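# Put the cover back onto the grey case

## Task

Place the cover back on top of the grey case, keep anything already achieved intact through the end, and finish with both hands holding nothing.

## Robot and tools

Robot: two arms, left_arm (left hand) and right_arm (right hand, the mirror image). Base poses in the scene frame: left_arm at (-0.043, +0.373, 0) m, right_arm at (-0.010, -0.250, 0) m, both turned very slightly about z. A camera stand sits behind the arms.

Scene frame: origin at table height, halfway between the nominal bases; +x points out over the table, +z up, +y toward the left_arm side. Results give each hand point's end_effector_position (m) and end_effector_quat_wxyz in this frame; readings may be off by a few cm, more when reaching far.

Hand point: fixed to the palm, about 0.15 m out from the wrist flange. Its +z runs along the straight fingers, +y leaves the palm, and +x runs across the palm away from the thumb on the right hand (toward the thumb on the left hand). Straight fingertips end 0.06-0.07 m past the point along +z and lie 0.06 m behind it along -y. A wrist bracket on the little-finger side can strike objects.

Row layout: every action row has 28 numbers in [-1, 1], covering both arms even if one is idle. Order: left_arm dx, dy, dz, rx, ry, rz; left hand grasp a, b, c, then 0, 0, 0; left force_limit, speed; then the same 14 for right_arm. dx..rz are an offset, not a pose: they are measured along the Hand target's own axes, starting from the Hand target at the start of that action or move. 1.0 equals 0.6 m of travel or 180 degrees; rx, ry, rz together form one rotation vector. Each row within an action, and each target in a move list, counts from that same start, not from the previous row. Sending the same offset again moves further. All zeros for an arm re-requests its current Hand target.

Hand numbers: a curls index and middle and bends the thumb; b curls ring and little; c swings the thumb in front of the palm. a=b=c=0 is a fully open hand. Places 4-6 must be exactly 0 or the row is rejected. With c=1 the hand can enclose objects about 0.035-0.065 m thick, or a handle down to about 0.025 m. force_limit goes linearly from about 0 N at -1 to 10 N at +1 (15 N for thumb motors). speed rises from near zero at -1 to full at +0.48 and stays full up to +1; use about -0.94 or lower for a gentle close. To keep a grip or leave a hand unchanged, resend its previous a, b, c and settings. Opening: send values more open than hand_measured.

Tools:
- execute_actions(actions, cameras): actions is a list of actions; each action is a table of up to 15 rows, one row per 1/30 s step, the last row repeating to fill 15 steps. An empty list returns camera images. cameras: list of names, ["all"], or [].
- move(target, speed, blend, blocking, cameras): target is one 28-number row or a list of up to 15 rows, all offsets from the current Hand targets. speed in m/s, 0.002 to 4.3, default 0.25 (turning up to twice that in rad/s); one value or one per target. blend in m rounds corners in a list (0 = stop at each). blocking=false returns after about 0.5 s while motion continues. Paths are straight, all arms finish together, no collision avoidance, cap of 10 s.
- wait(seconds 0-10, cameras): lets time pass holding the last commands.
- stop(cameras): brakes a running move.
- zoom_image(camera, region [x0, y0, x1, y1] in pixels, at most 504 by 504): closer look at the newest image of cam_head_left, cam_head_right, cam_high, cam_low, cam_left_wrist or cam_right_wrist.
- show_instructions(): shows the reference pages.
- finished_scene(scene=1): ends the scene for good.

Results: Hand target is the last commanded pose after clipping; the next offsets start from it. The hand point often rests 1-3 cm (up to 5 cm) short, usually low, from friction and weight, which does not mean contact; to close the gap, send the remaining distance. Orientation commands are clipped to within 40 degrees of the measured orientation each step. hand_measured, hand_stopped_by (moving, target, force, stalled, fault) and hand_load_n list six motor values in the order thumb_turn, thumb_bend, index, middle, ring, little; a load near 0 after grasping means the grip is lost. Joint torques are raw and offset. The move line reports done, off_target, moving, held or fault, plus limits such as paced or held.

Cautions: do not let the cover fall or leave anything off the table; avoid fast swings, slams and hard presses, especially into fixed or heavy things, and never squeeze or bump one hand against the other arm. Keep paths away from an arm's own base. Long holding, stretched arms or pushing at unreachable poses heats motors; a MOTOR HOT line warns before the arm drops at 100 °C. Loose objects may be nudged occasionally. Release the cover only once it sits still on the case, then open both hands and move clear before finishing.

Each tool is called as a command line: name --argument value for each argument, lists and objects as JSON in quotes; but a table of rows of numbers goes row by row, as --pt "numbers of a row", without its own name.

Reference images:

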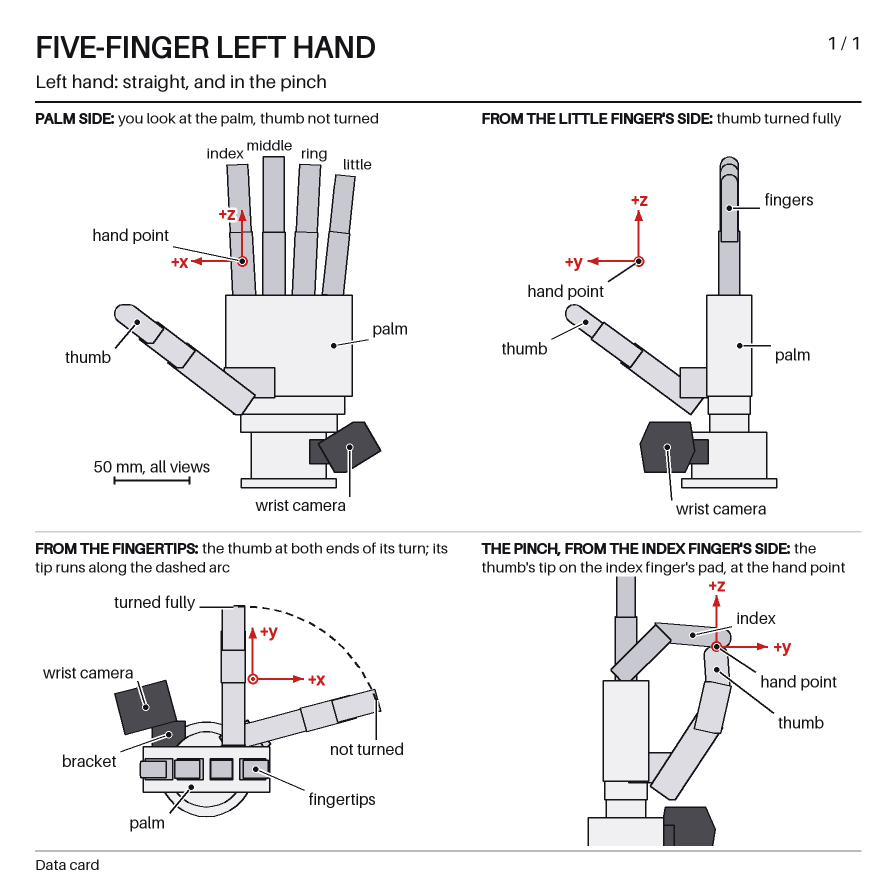

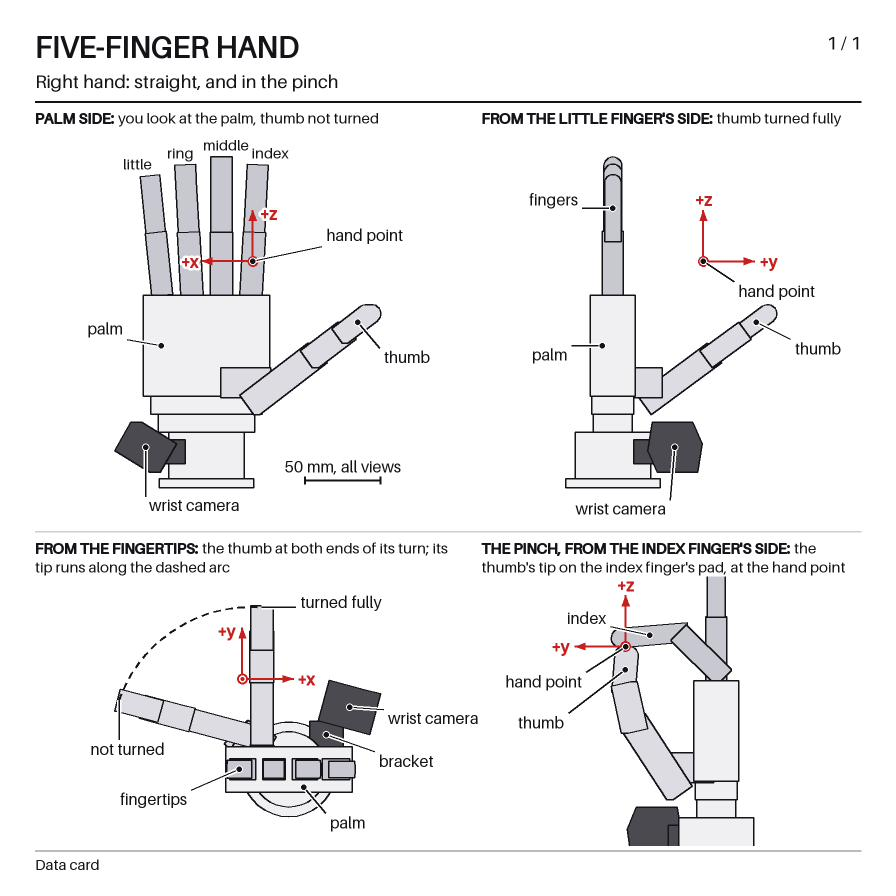

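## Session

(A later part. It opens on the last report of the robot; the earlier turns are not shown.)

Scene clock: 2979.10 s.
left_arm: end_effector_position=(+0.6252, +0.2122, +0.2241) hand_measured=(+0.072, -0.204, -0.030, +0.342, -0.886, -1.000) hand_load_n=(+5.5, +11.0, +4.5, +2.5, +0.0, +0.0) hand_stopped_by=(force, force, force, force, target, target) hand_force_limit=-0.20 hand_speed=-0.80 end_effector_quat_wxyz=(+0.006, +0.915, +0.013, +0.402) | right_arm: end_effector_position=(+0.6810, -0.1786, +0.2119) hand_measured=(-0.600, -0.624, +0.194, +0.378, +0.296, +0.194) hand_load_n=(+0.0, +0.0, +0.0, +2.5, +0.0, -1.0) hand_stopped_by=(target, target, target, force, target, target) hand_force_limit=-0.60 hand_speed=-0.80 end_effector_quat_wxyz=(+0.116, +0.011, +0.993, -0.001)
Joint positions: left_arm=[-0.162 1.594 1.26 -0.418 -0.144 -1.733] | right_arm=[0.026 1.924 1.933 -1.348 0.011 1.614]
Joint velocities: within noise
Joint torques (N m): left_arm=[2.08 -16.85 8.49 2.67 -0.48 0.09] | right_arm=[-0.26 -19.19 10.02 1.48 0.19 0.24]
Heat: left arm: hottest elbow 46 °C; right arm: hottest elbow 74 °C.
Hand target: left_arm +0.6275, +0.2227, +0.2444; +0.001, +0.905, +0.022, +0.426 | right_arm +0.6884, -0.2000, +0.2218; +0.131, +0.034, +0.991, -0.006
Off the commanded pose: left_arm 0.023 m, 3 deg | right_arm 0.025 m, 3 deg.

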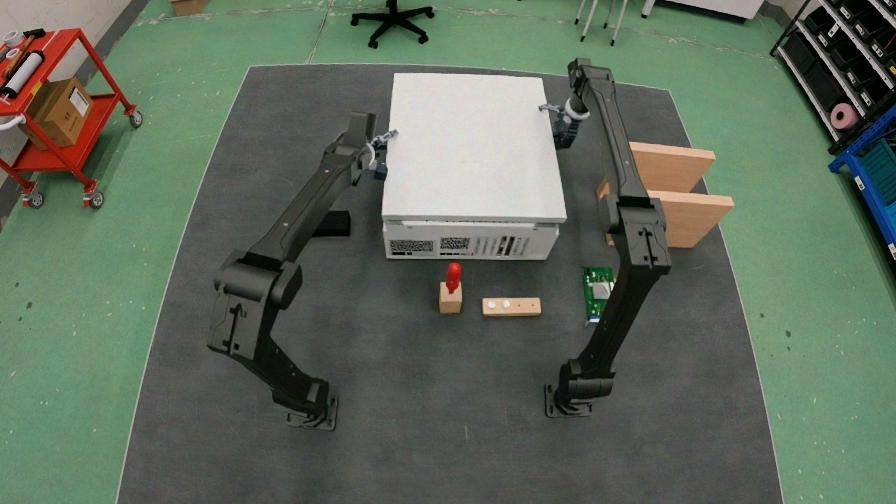

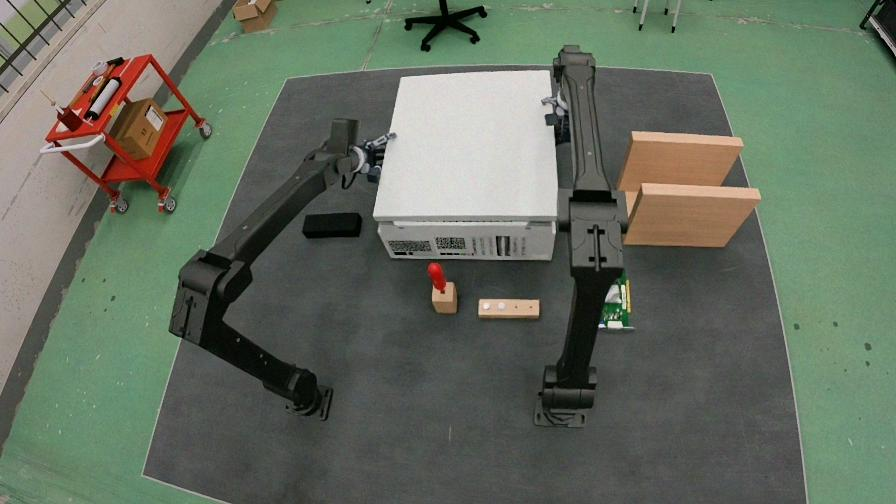

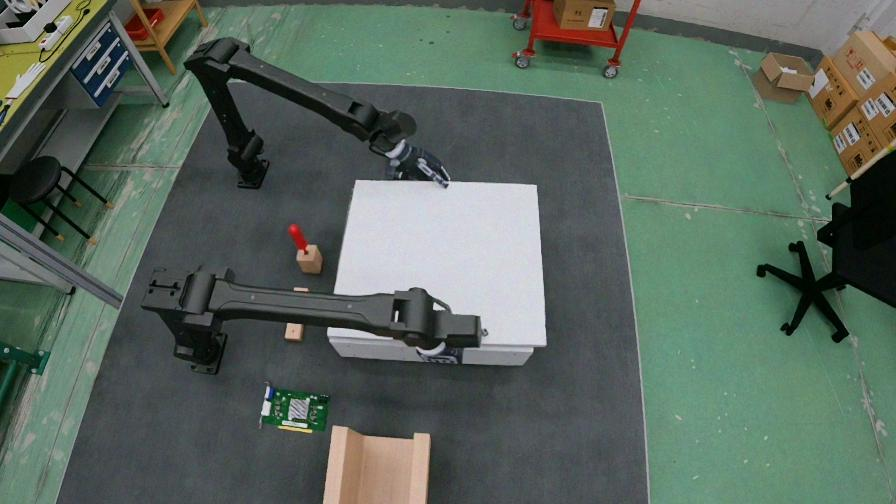

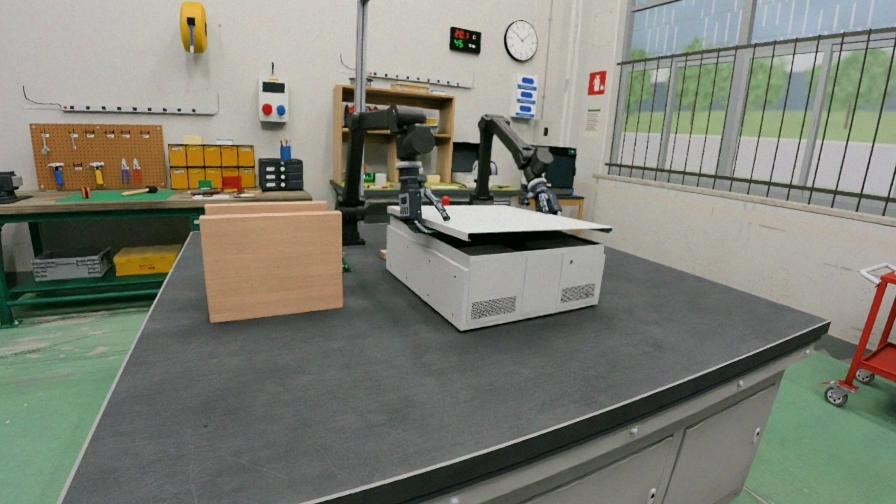

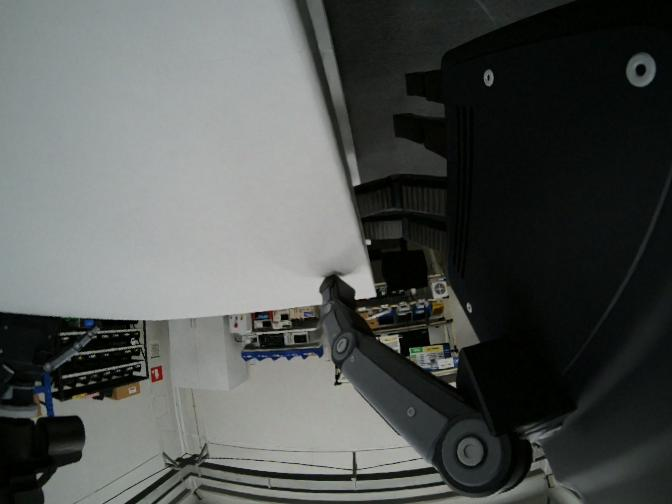

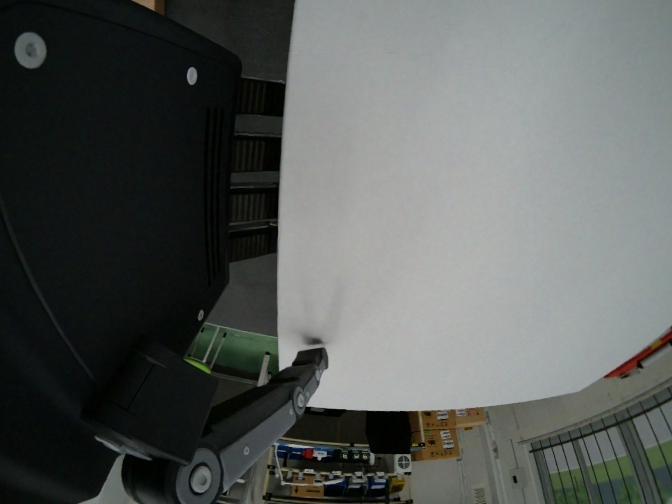

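move --target '[-0.0127,-0.0053,0.0107,0,0.0167,0,0.76,0,1.0,0,0,0,-0.2,-0.8,0.0043,0,0.0161,0,0,0,0.66,0.63,0.2,0,0,0,-0.6,-0.8]' --speed 0.05 --cameras '["all"]'

zoom_image --camera "cam_low" --region '[370, 180, 470, 285]'

zoom_image --camera "cam_low" --region '[420, 200, 520, 305]'

zoom_image --camera "cam_low" --region '[540, 205, 640, 310]'

zoom_image --camera "cam_head_left" --region '[370, 200, 580, 270]'

zoom_image --camera "cam_head_right" --region '[360, 200, 570, 270]'

Scene clock: 3016.63 s.
left_arm: end_effector_position=(+0.6250, +0.2127, +0.2235) hand_measured=(+0.072, -0.204, -0.030, +0.344, -0.886, -1.000) hand_load_n=(+6.5, +11.0, +5.5, -1.0, -0.5, +0.5) hand_stopped_by=(force, force, force, force, target, target) hand_force_limit=-0.20 hand_speed=-0.80 end_effector_quat_wxyz=(+0.010, +0.902, +0.013, +0.432) | right_arm: end_effector_position=(+0.6810, -0.1786, +0.2110) hand_measured=(-0.600, -0.624, +0.194, +0.378, +0.296, +0.194) hand_load_n=(+0.0, +0.0, +0.0, +2.5, +0.0, -4.5) hand_stopped_by=(target, target, target, force, target, target) hand_force_limit=-0.60 hand_speed=-0.80 end_effector_quat_wxyz=(+0.119, +0.011, +0.993, -0.001)
Joint positions: left_arm=[-0.162 1.583 1.202 -0.304 -0.148 -1.728] | right_arm=[0.026 1.919 1.922 -1.336 0.011 1.614]
Joint torques (N m): left_arm=[2.2 -15.62 8.06 2.71 -0.6 0.14] | right_arm=[-0.73 -19.96 8.73 1.7 0.2 0.24]
Heat: left arm: hottest elbow 45 °C; right arm: hottest elbow 65 °C.
Hand target: left_arm +0.6275, +0.2257, +0.2343; +0.001, +0.893, +0.022, +0.449 | right_arm +0.6884, -0.1999, +0.2118; +0.131, +0.034, +0.991, -0.006
Off the commanded pose: left_arm 0.017 m, 3 deg | right_arm 0.023 m, 3 deg.
move: off_target (left_arm, right_arm)

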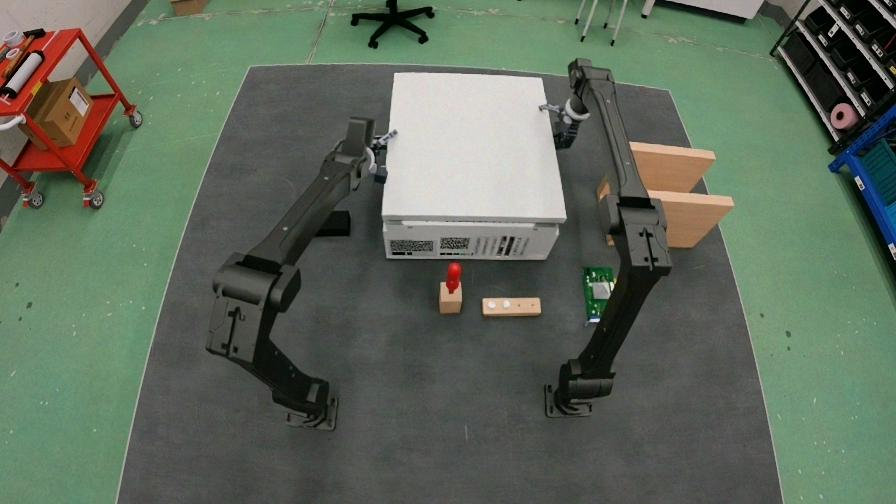

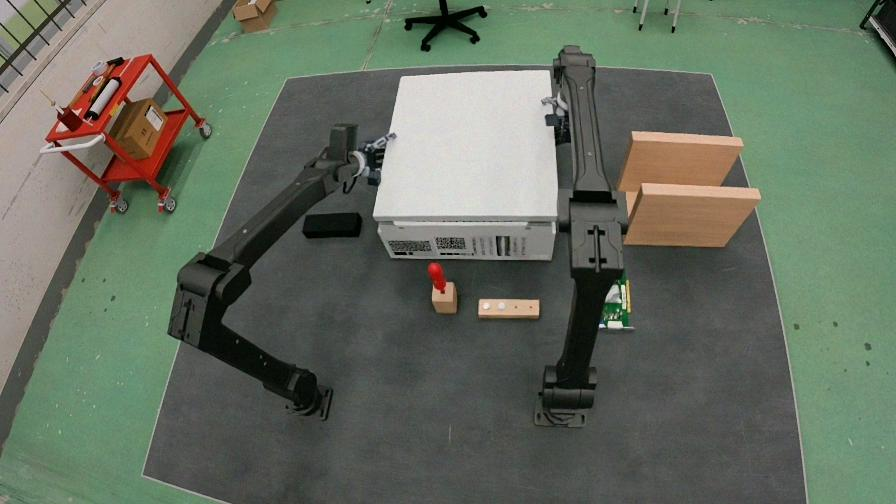

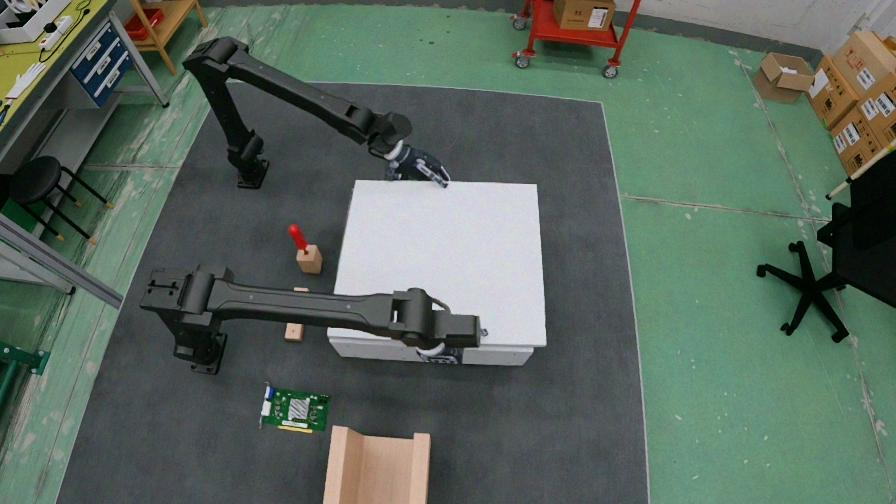

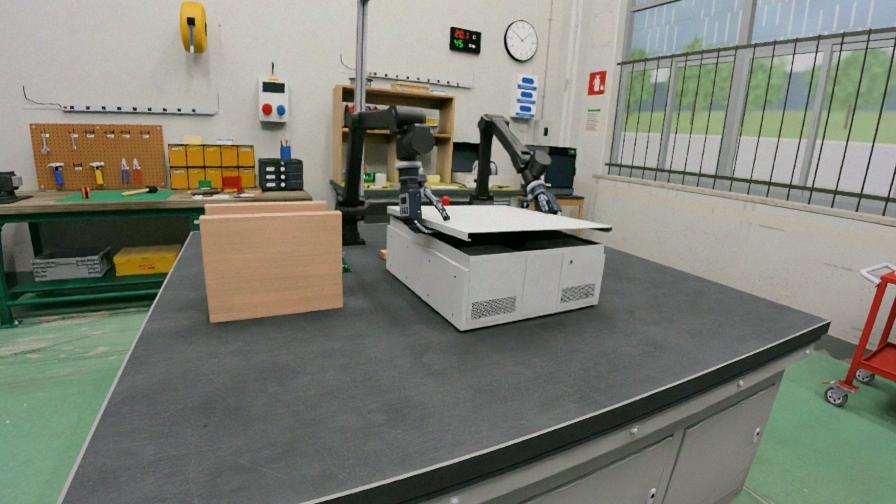

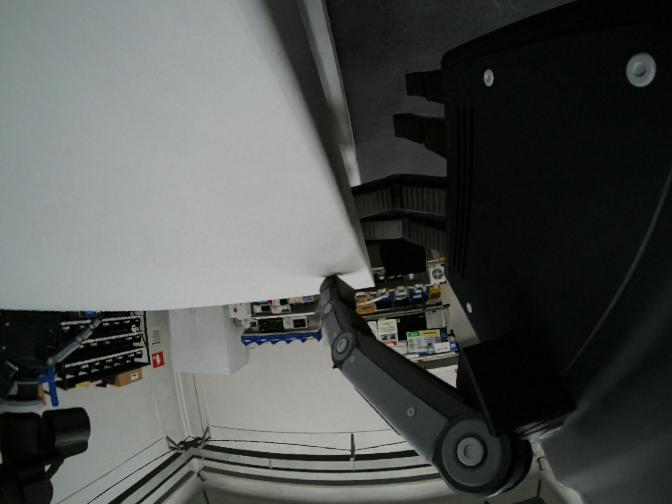

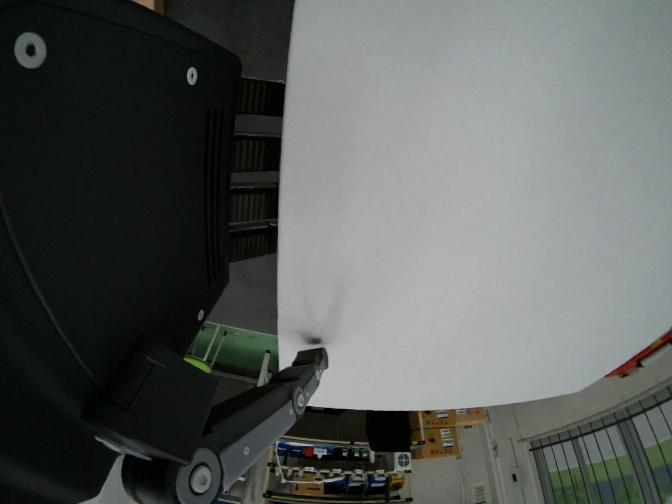

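Scaled by 4.800.

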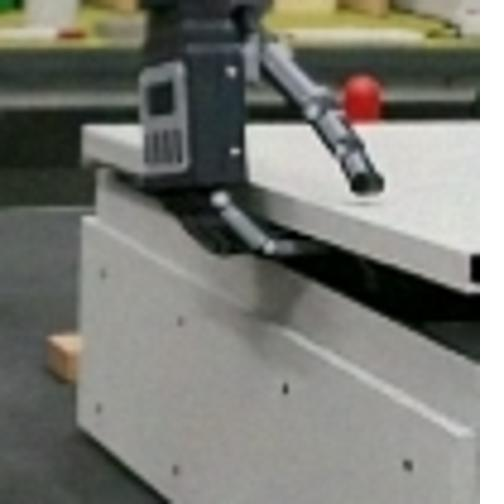

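Scaled by 4.800.

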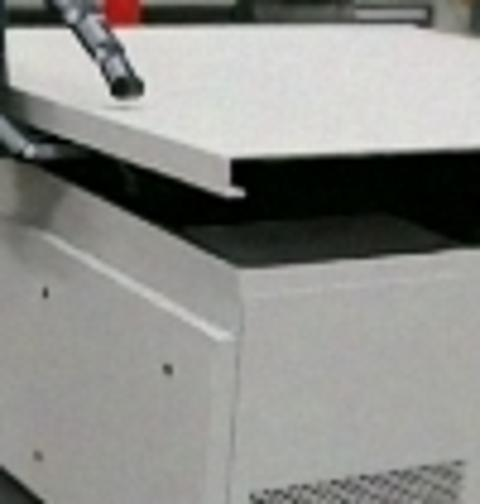

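Scaled by 4.800.

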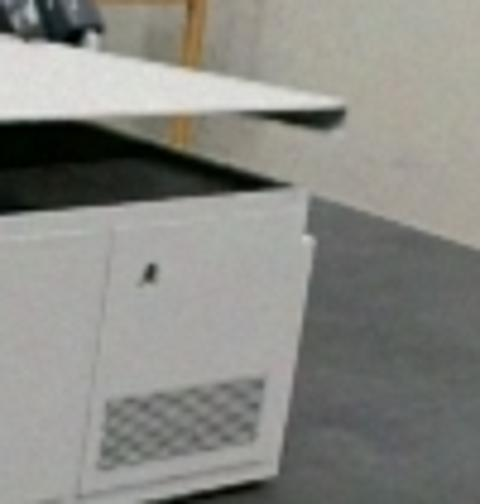

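Scaled by 2.400.

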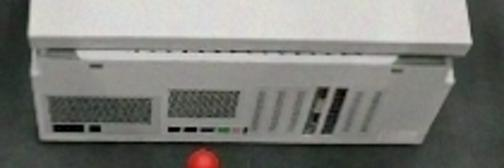

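Scaled by 2.400.

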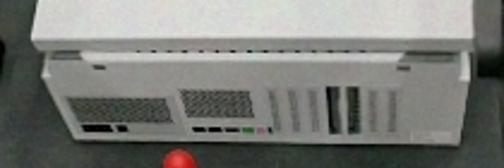

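move --target '[-0.0154,-0.0004,0.0128,0,0,0,0.76,0,1.0,0,0,0,-0.2,-0.8,0.0052,0,0.0193,0,0,0,0.66,0.74,0.2,0,0,0,-0.6,-0.8]' --speed 0.05 --cameras '["all"]'

zoom_image --camera "cam_low" --region '[370, 180, 470, 285]'

zoom_image --camera "cam_low" --region '[420, 200, 520, 305]'

zoom_image --camera "cam_low" --region '[540, 205, 640, 310]'

zoom_image --camera "cam_head_left" --region '[370, 200, 580, 270]'

zoom_image --camera "cam_head_right" --region '[360, 200, 570, 270]'

Scene clock: 3032.57 s.
left_arm: end_effector_position=(+0.6250, +0.2127, +0.2225) hand_measured=(+0.072, -0.204, -0.030, +0.344, -0.886, -1.000) hand_load_n=(+4.5, +8.0, +8.0, -3.5, +0.0, +0.0) hand_stopped_by=(force, force, force, force, target, target) hand_force_limit=-0.20 hand_speed=-0.80 end_effector_quat_wxyz=(+0.010, +0.899, +0.013, +0.437) | right_arm: end_effector_position=(+0.6858, -0.1878, +0.2008) hand_measured=(-0.600, -0.658, +0.172, +0.378, +0.504, +0.414) hand_load_n=(+0.0, +0.0, +0.0, +0.0, +1.0, -1.0) hand_stopped_by=(target, target, target, force, target, target) hand_force_limit=-0.60 hand_speed=-0.80 end_effector_quat_wxyz=(+0.127, +0.019, +0.992, -0.003)
Joint positions: left_arm=[-0.162 1.583 1.192 -0.283 -0.148 -1.725] | right_arm=[0.014 1.919 1.891 -1.29 0.014 1.617]
Joint torques (N m): left_arm=[2.37 -14.27 7.6 3.12 -0.56 0.12] | right_arm=[1.2 -19.6 8.57 1.54 0.05 0.26]
Heat: left arm: hottest elbow 44 °C; right arm: hottest elbow 62 °C.
Hand target: left_arm +0.6282, +0.2257, +0.2226; +0.001, +0.893, +0.022, +0.449 | right_arm +0.6885, -0.2000, +0.1998; +0.132, +0.034, +0.991, -0.006
Off the commanded pose: left_arm 0.013 m, 2 deg | right_arm 0.012 m, 2 deg.
move: off_target (left_arm, right_arm)

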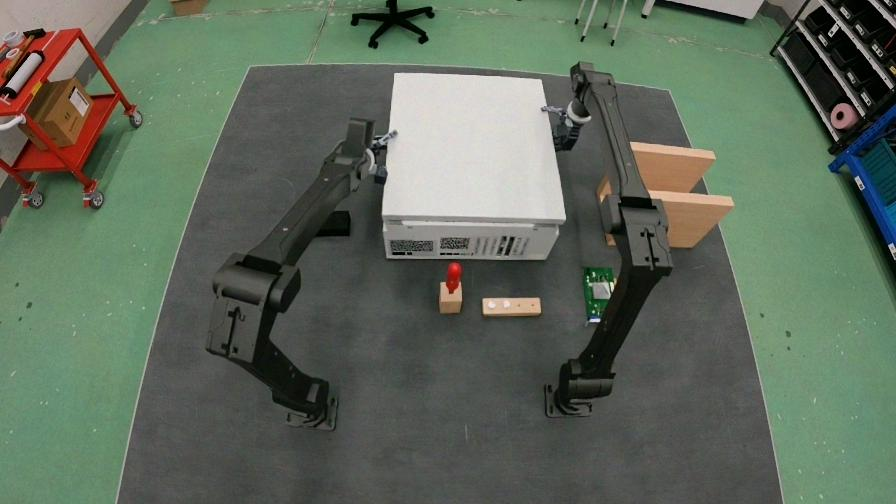

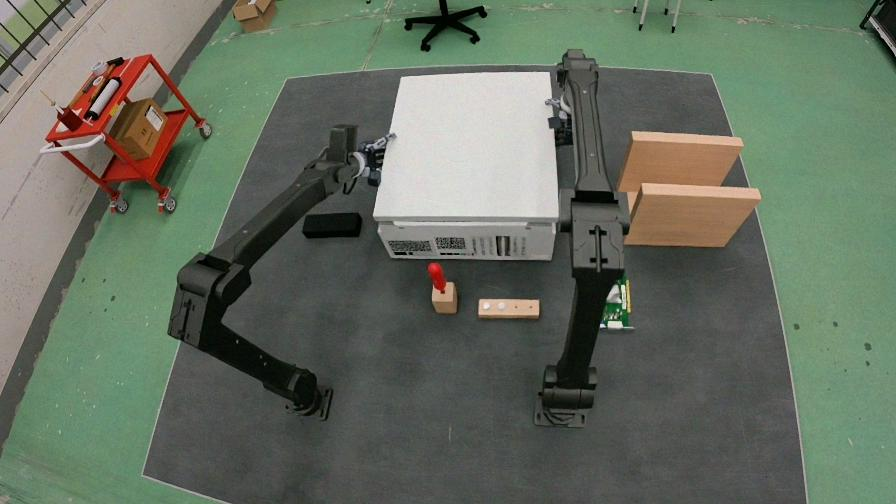

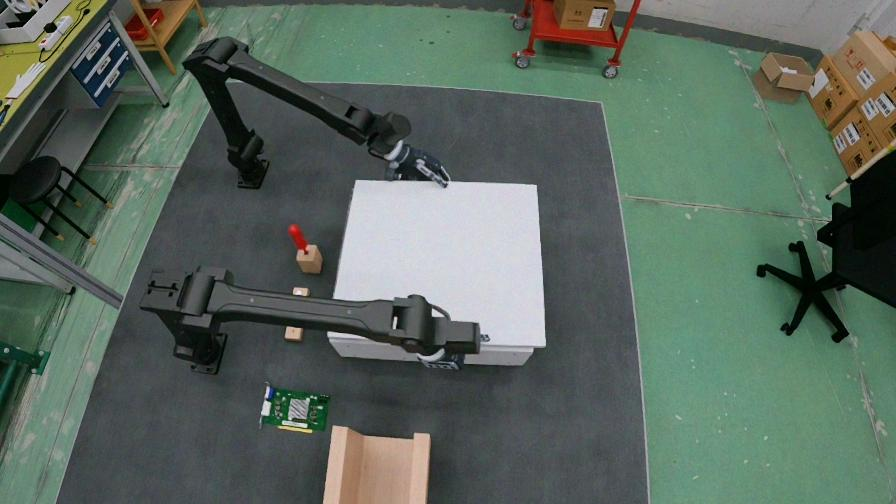

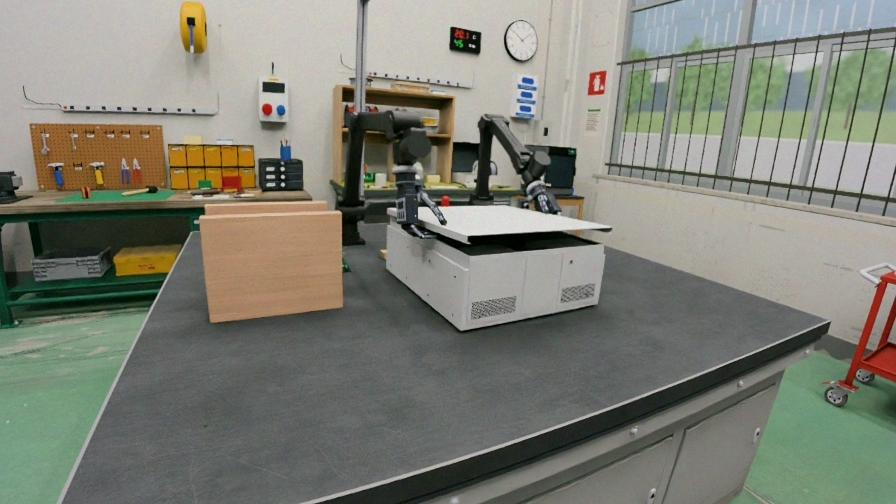

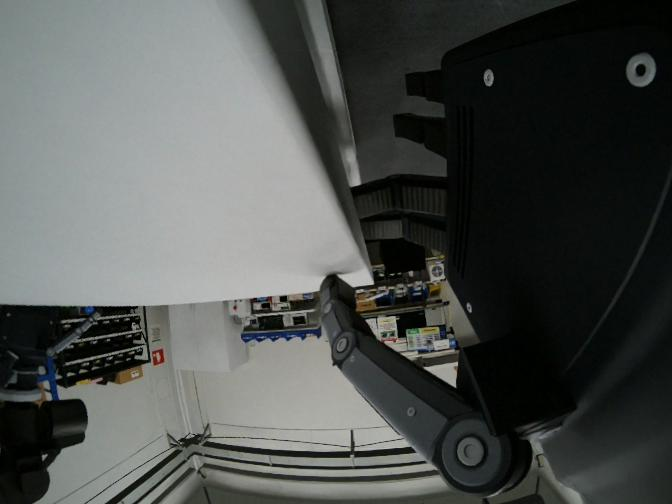

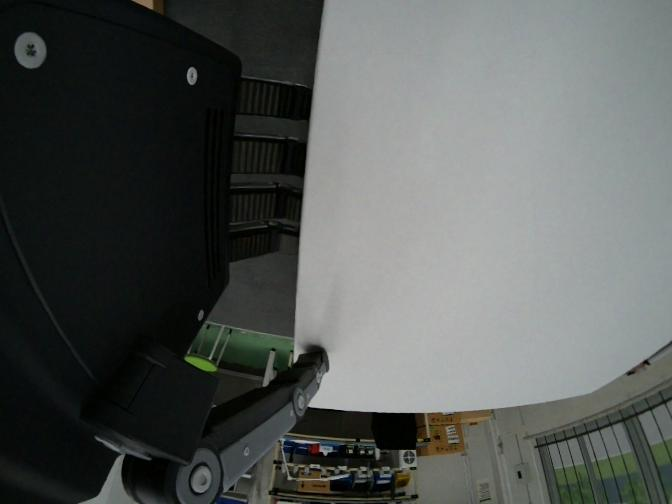

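Scaled by 4.800.

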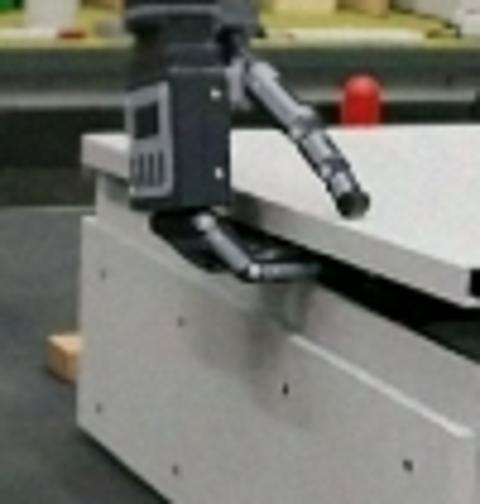

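Scaled by 4.800.

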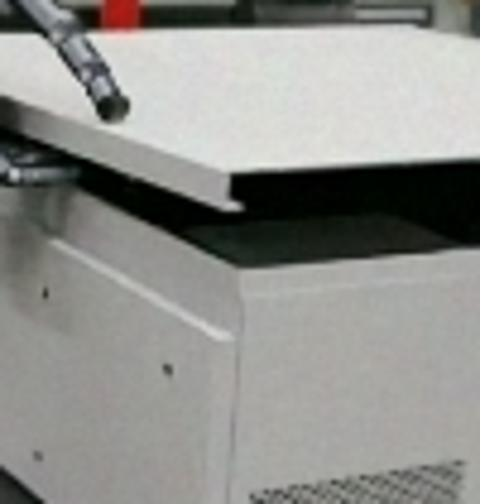

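Scaled by 4.800.

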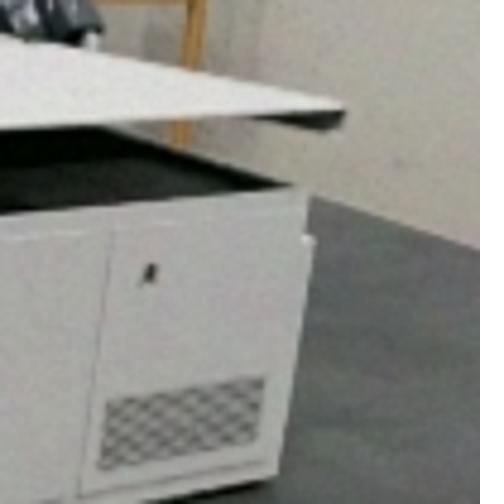

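Scaled by 2.400.

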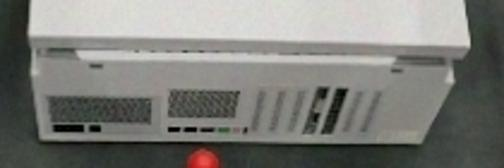

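Scaled by 2.400.

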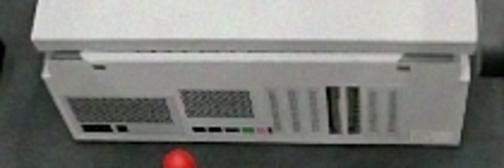

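move --target '[0,0,0,0,0,0,0.76,0,1.0,0,0,0,-0.2,-0.8,0.0013,-0.02,0.01,0,0,0,0.66,0.74,0.2,0,0,0,-0.6,-0.8]' --speed 0.04 --cameras '["cam_low","cam_right_wrist"]'

zoom_image --camera "cam_low" --region '[370, 180, 470, 285]'

zoom_image --camera "cam_low" --region '[420, 200, 520, 305]'

Scene clock: 3040.47 s.
left_arm: end_effector_position=(+0.6250, +0.2127, +0.2225) hand_measured=(+0.072, -0.204, -0.030, +0.344, -0.886, -1.000) hand_load_n=(+4.5, +8.5, +8.0, -3.0, +0.0, +0.0) hand_stopped_by=(force, force, force, force, target, target) hand_force_limit=-0.20 hand_speed=-0.80 end_effector_quat_wxyz=(+0.010, +0.899, +0.013, +0.437) | right_arm: end_effector_position=(+0.6874, -0.1913, +0.1997) hand_measured=(-0.600, -0.658, +0.172, +0.378, +0.504, +0.414) hand_load_n=(+0.0, +0.0, -1.5, +0.5, +1.5, -2.5) hand_stopped_by=(target, target, target, force, target, target) hand_force_limit=-0.60 hand_speed=-0.80 end_effector_quat_wxyz=(+0.130, +0.022, +0.991, +0.000)
Joint positions: left_arm=[-0.162 1.583 1.192 -0.283 -0.148 -1.725] | right_arm=[0.007 1.917 1.883 -1.275 0.006 1.617]
Joint torques (N m): left_arm=[2.37 -14.21 7.61 3.15 -0.55 0.11] | right_arm=[-0.79 -18.78 8.18 1.25 0.23 0.07]
Heat: left arm: hottest elbow 44 °C; right arm: hottest elbow 61 °C.
Hand target: left_arm +0.6282, +0.2257, +0.2225; +0.001, +0.893, +0.022, +0.449 | right_arm +0.6885, -0.2121, +0.1940; +0.132, +0.034, +0.991, -0.006
Off the commanded pose: left_arm 0.013 m, 2 deg | right_arm 0.022 m, 2 deg.
move: off_target (left_arm, right_arm)
Images, in order (width x height): cam_low 896x504, cam_right_wrist 672x504.

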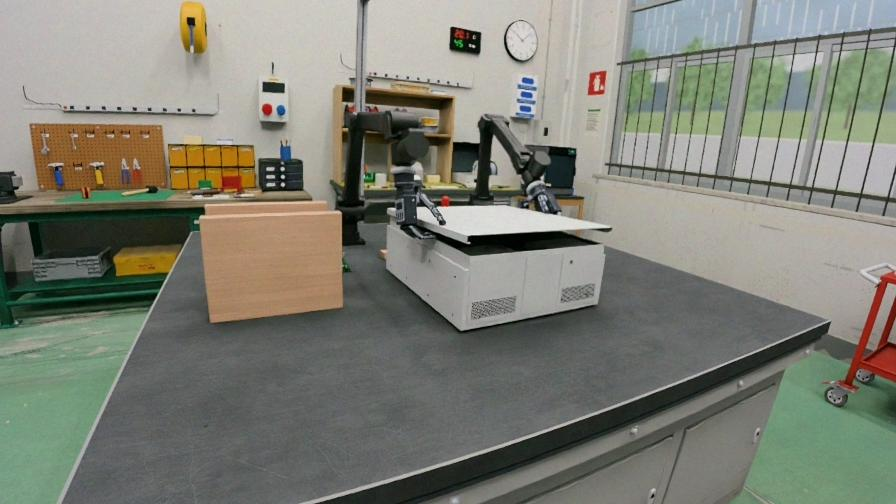

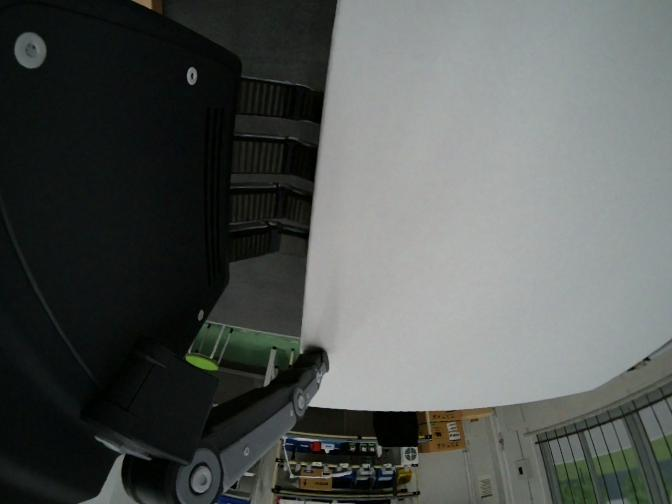

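Scaled by 4.800.

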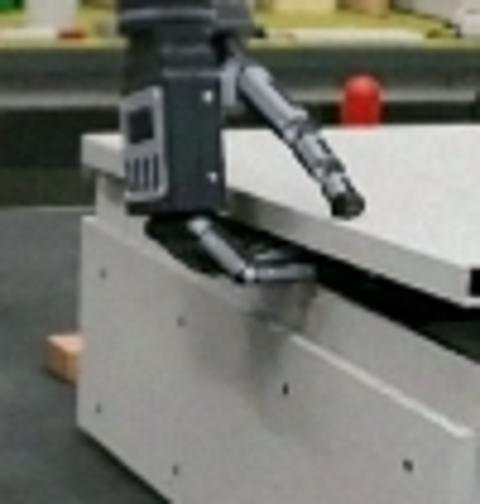

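Scaled by 4.800.

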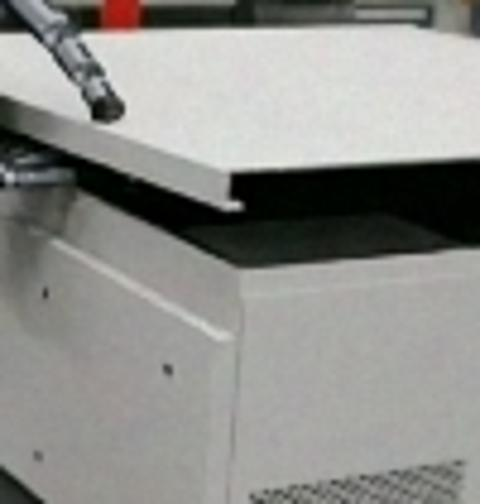

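move --target '[0,0,0,0,0,0,0.76,0,1.0,0,0,0,-0.2,-0.8,0,-0.0166,0,0,0,0,0.66,0.74,0.2,0,0,0,-0.6,-0.8]' --speed 0.04 --cameras '["cam_low","cam_right_wrist"]'

zoom_image --camera "cam_low" --region '[370, 180, 470, 285]'

zoom_image --camera "cam_low" --region '[420, 200, 520, 305]'

Scene clock: 3045.73 s.
left_arm: end_effector_position=(+0.6250, +0.2127, +0.2225) hand_measured=(+0.072, -0.204, -0.030, +0.344, -0.886, -1.000) hand_load_n=(+5.0, +8.5, +7.5, -2.5, +0.0, +0.0) hand_stopped_by=(force, force, force, force, target, target) hand_force_limit=-0.20 hand_speed=-0.80 end_effector_quat_wxyz=(+0.010, +0.899, +0.013, +0.437) | right_arm: end_effector_position=(+0.6878, -0.1931, +0.1992) hand_measured=(-0.600, -0.658, +0.172, +0.378, +0.504, +0.414) hand_load_n=(+0.0, +0.0, -2.5, +0.0, +3.0, -1.5) hand_stopped_by=(target, target, target, force, target, target) hand_force_limit=-0.60 hand_speed=-0.80 end_effector_quat_wxyz=(+0.131, +0.021, +0.991, +0.004)
Joint positions: left_arm=[-0.162 1.583 1.192 -0.283 -0.148 -1.725] | right_arm=[0.001 1.917 1.88 -1.27 -0.003 1.612]
Joint torques (N m): left_arm=[2.37 -14.21 7.57 3.15 -0.56 0.11] | right_arm=[-1.79 -20.37 8.47 1.54 0.38 -0.13]
Heat: left arm: hottest elbow 44 °C; right arm: hottest elbow 61 °C.
Hand target: left_arm +0.6282, +0.2257, +0.2225; +0.001, +0.893, +0.022, +0.449 | right_arm +0.6877, -0.2219, +0.1938; +0.131, +0.034, +0.991, -0.006
Off the commanded pose: left_arm 0.013 m, 2 deg | right_arm 0.029 m, 2 deg.
move: off_target (left_arm, right_arm)
Images, in order (width x height): cam_low 896x504, cam_right_wrist 672x504.

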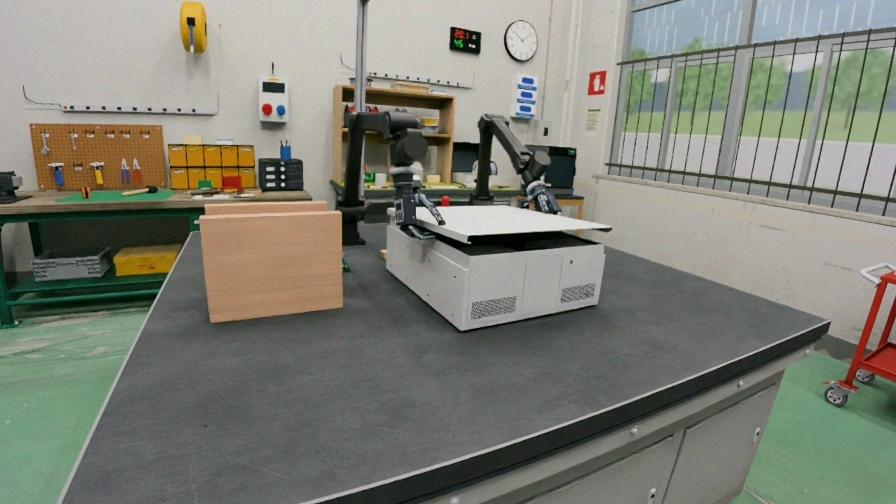

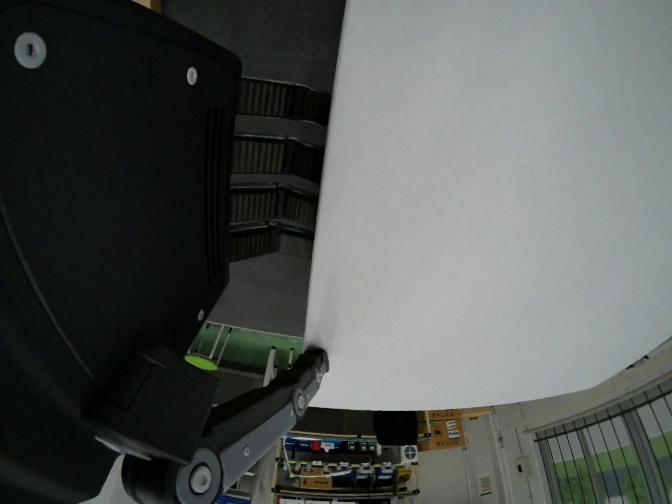

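Scaled by 4.800.

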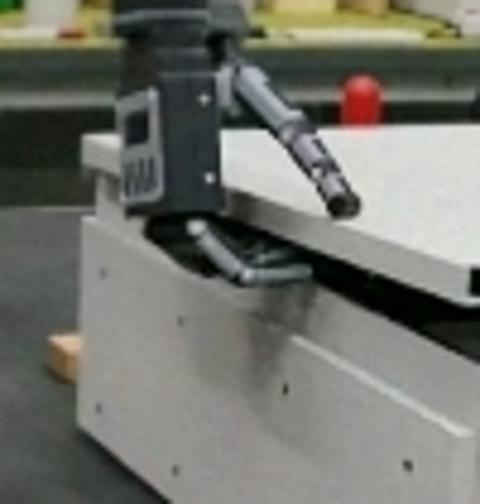

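Scaled by 4.800.

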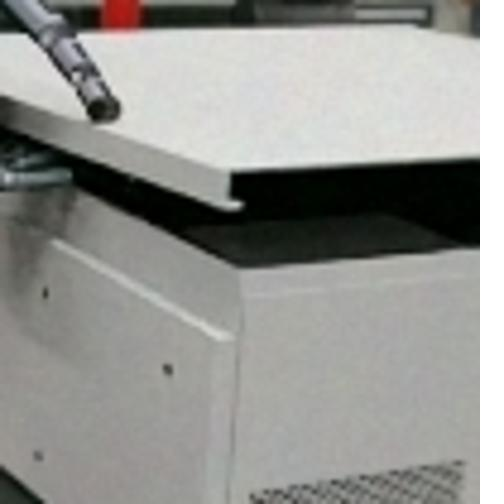

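move --target '[0,0,0,0,0,0,0.76,0,1.0,0,0,0,-0.2,-0.8,0,-0.008,0,0,0,0,0.63,0.66,0.2,0,0,0,-0.6,-0.85]' --speed 0.04 --cameras '["cam_low","cam_right_wrist"]'

zoom_image --camera "cam_low" --region '[370, 180, 470, 285]'

zoom_image --camera "cam_low" --region '[420, 200, 520, 305]'

Scene clock: 3052.93 s.
left_arm: end_effector_position=(+0.6252, +0.2125, +0.2236) hand_measured=(+0.072, -0.204, -0.030, +0.344, -0.886, -1.000) hand_load_n=(+3.0, +6.5, +10.5, -2.5, +0.0, -0.5) hand_stopped_by=(force, force, force, force, target, target) hand_force_limit=-0.20 hand_speed=-0.80 end_effector_quat_wxyz=(+0.011, +0.899, +0.013, +0.438) | right_arm: end_effector_position=(+0.6871, -0.2003, +0.1985) hand_measured=(-0.600, -0.658, +0.128, +0.394, +0.348, +0.256) hand_load_n=(+0.0, +3.5, +0.0, +3.0, +0.0, +0.0) hand_stopped_by=(target, target, target, force, target, target) hand_force_limit=-0.60 hand_speed=-0.85 end_effector_quat_wxyz=(+0.132, +0.019, +0.991, +0.002)
Joint positions: left_arm=[-0.162 1.582 1.192 -0.281 -0.147 -1.725] | right_arm=[-0.009 1.914 1.874 -1.265 -0.002 1.597]
Joint torques (N m): left_arm=[2.26 -14.1 7.58 3.08 -0.59 0.13] | right_arm=[-1.08 -18.78 8.77 1.05 0.22 -0.06]
Heat: left arm: hottest elbow 44 °C; right arm: hottest elbow 60 °C.
Hand target: left_arm +0.6282, +0.2257, +0.2227; +0.001, +0.893, +0.022, +0.449 | right_arm +0.6874, -0.2268, +0.1940; +0.132, +0.034, +0.991, -0.006
Off the commanded pose: left_arm 0.014 m, 2 deg | right_arm 0.027 m, 2 deg.
move: off_target (left_arm, right_arm)
Images, in order (width x height): cam_low 896x504, cam_right_wrist 672x504.

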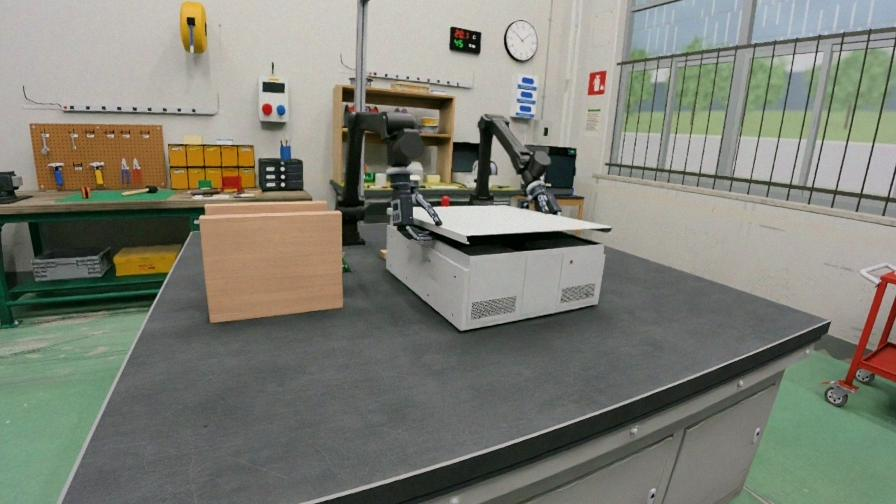

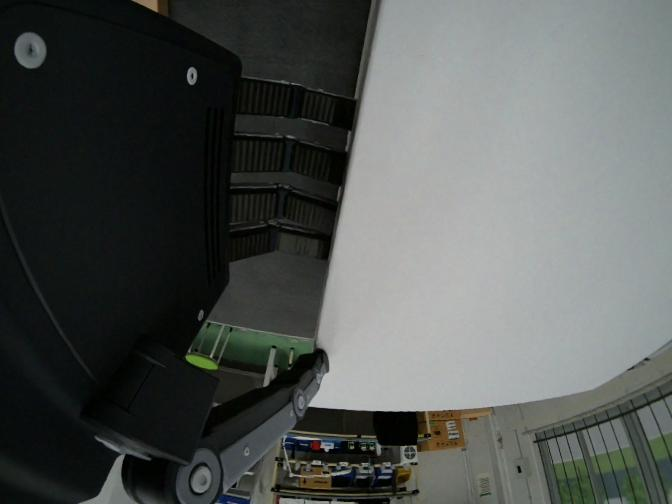

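Scaled by 4.800.

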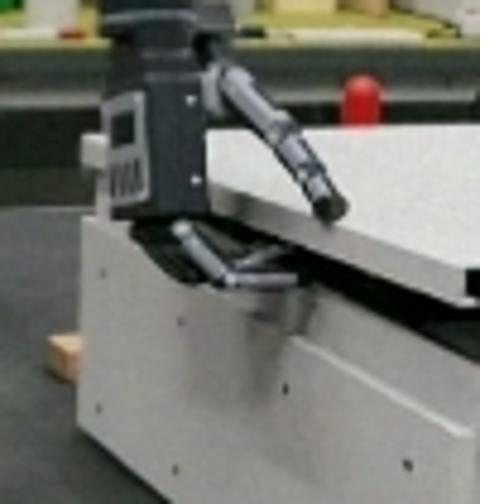

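Scaled by 4.800.

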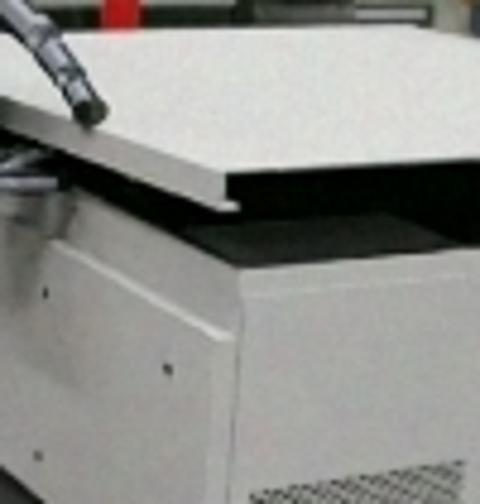

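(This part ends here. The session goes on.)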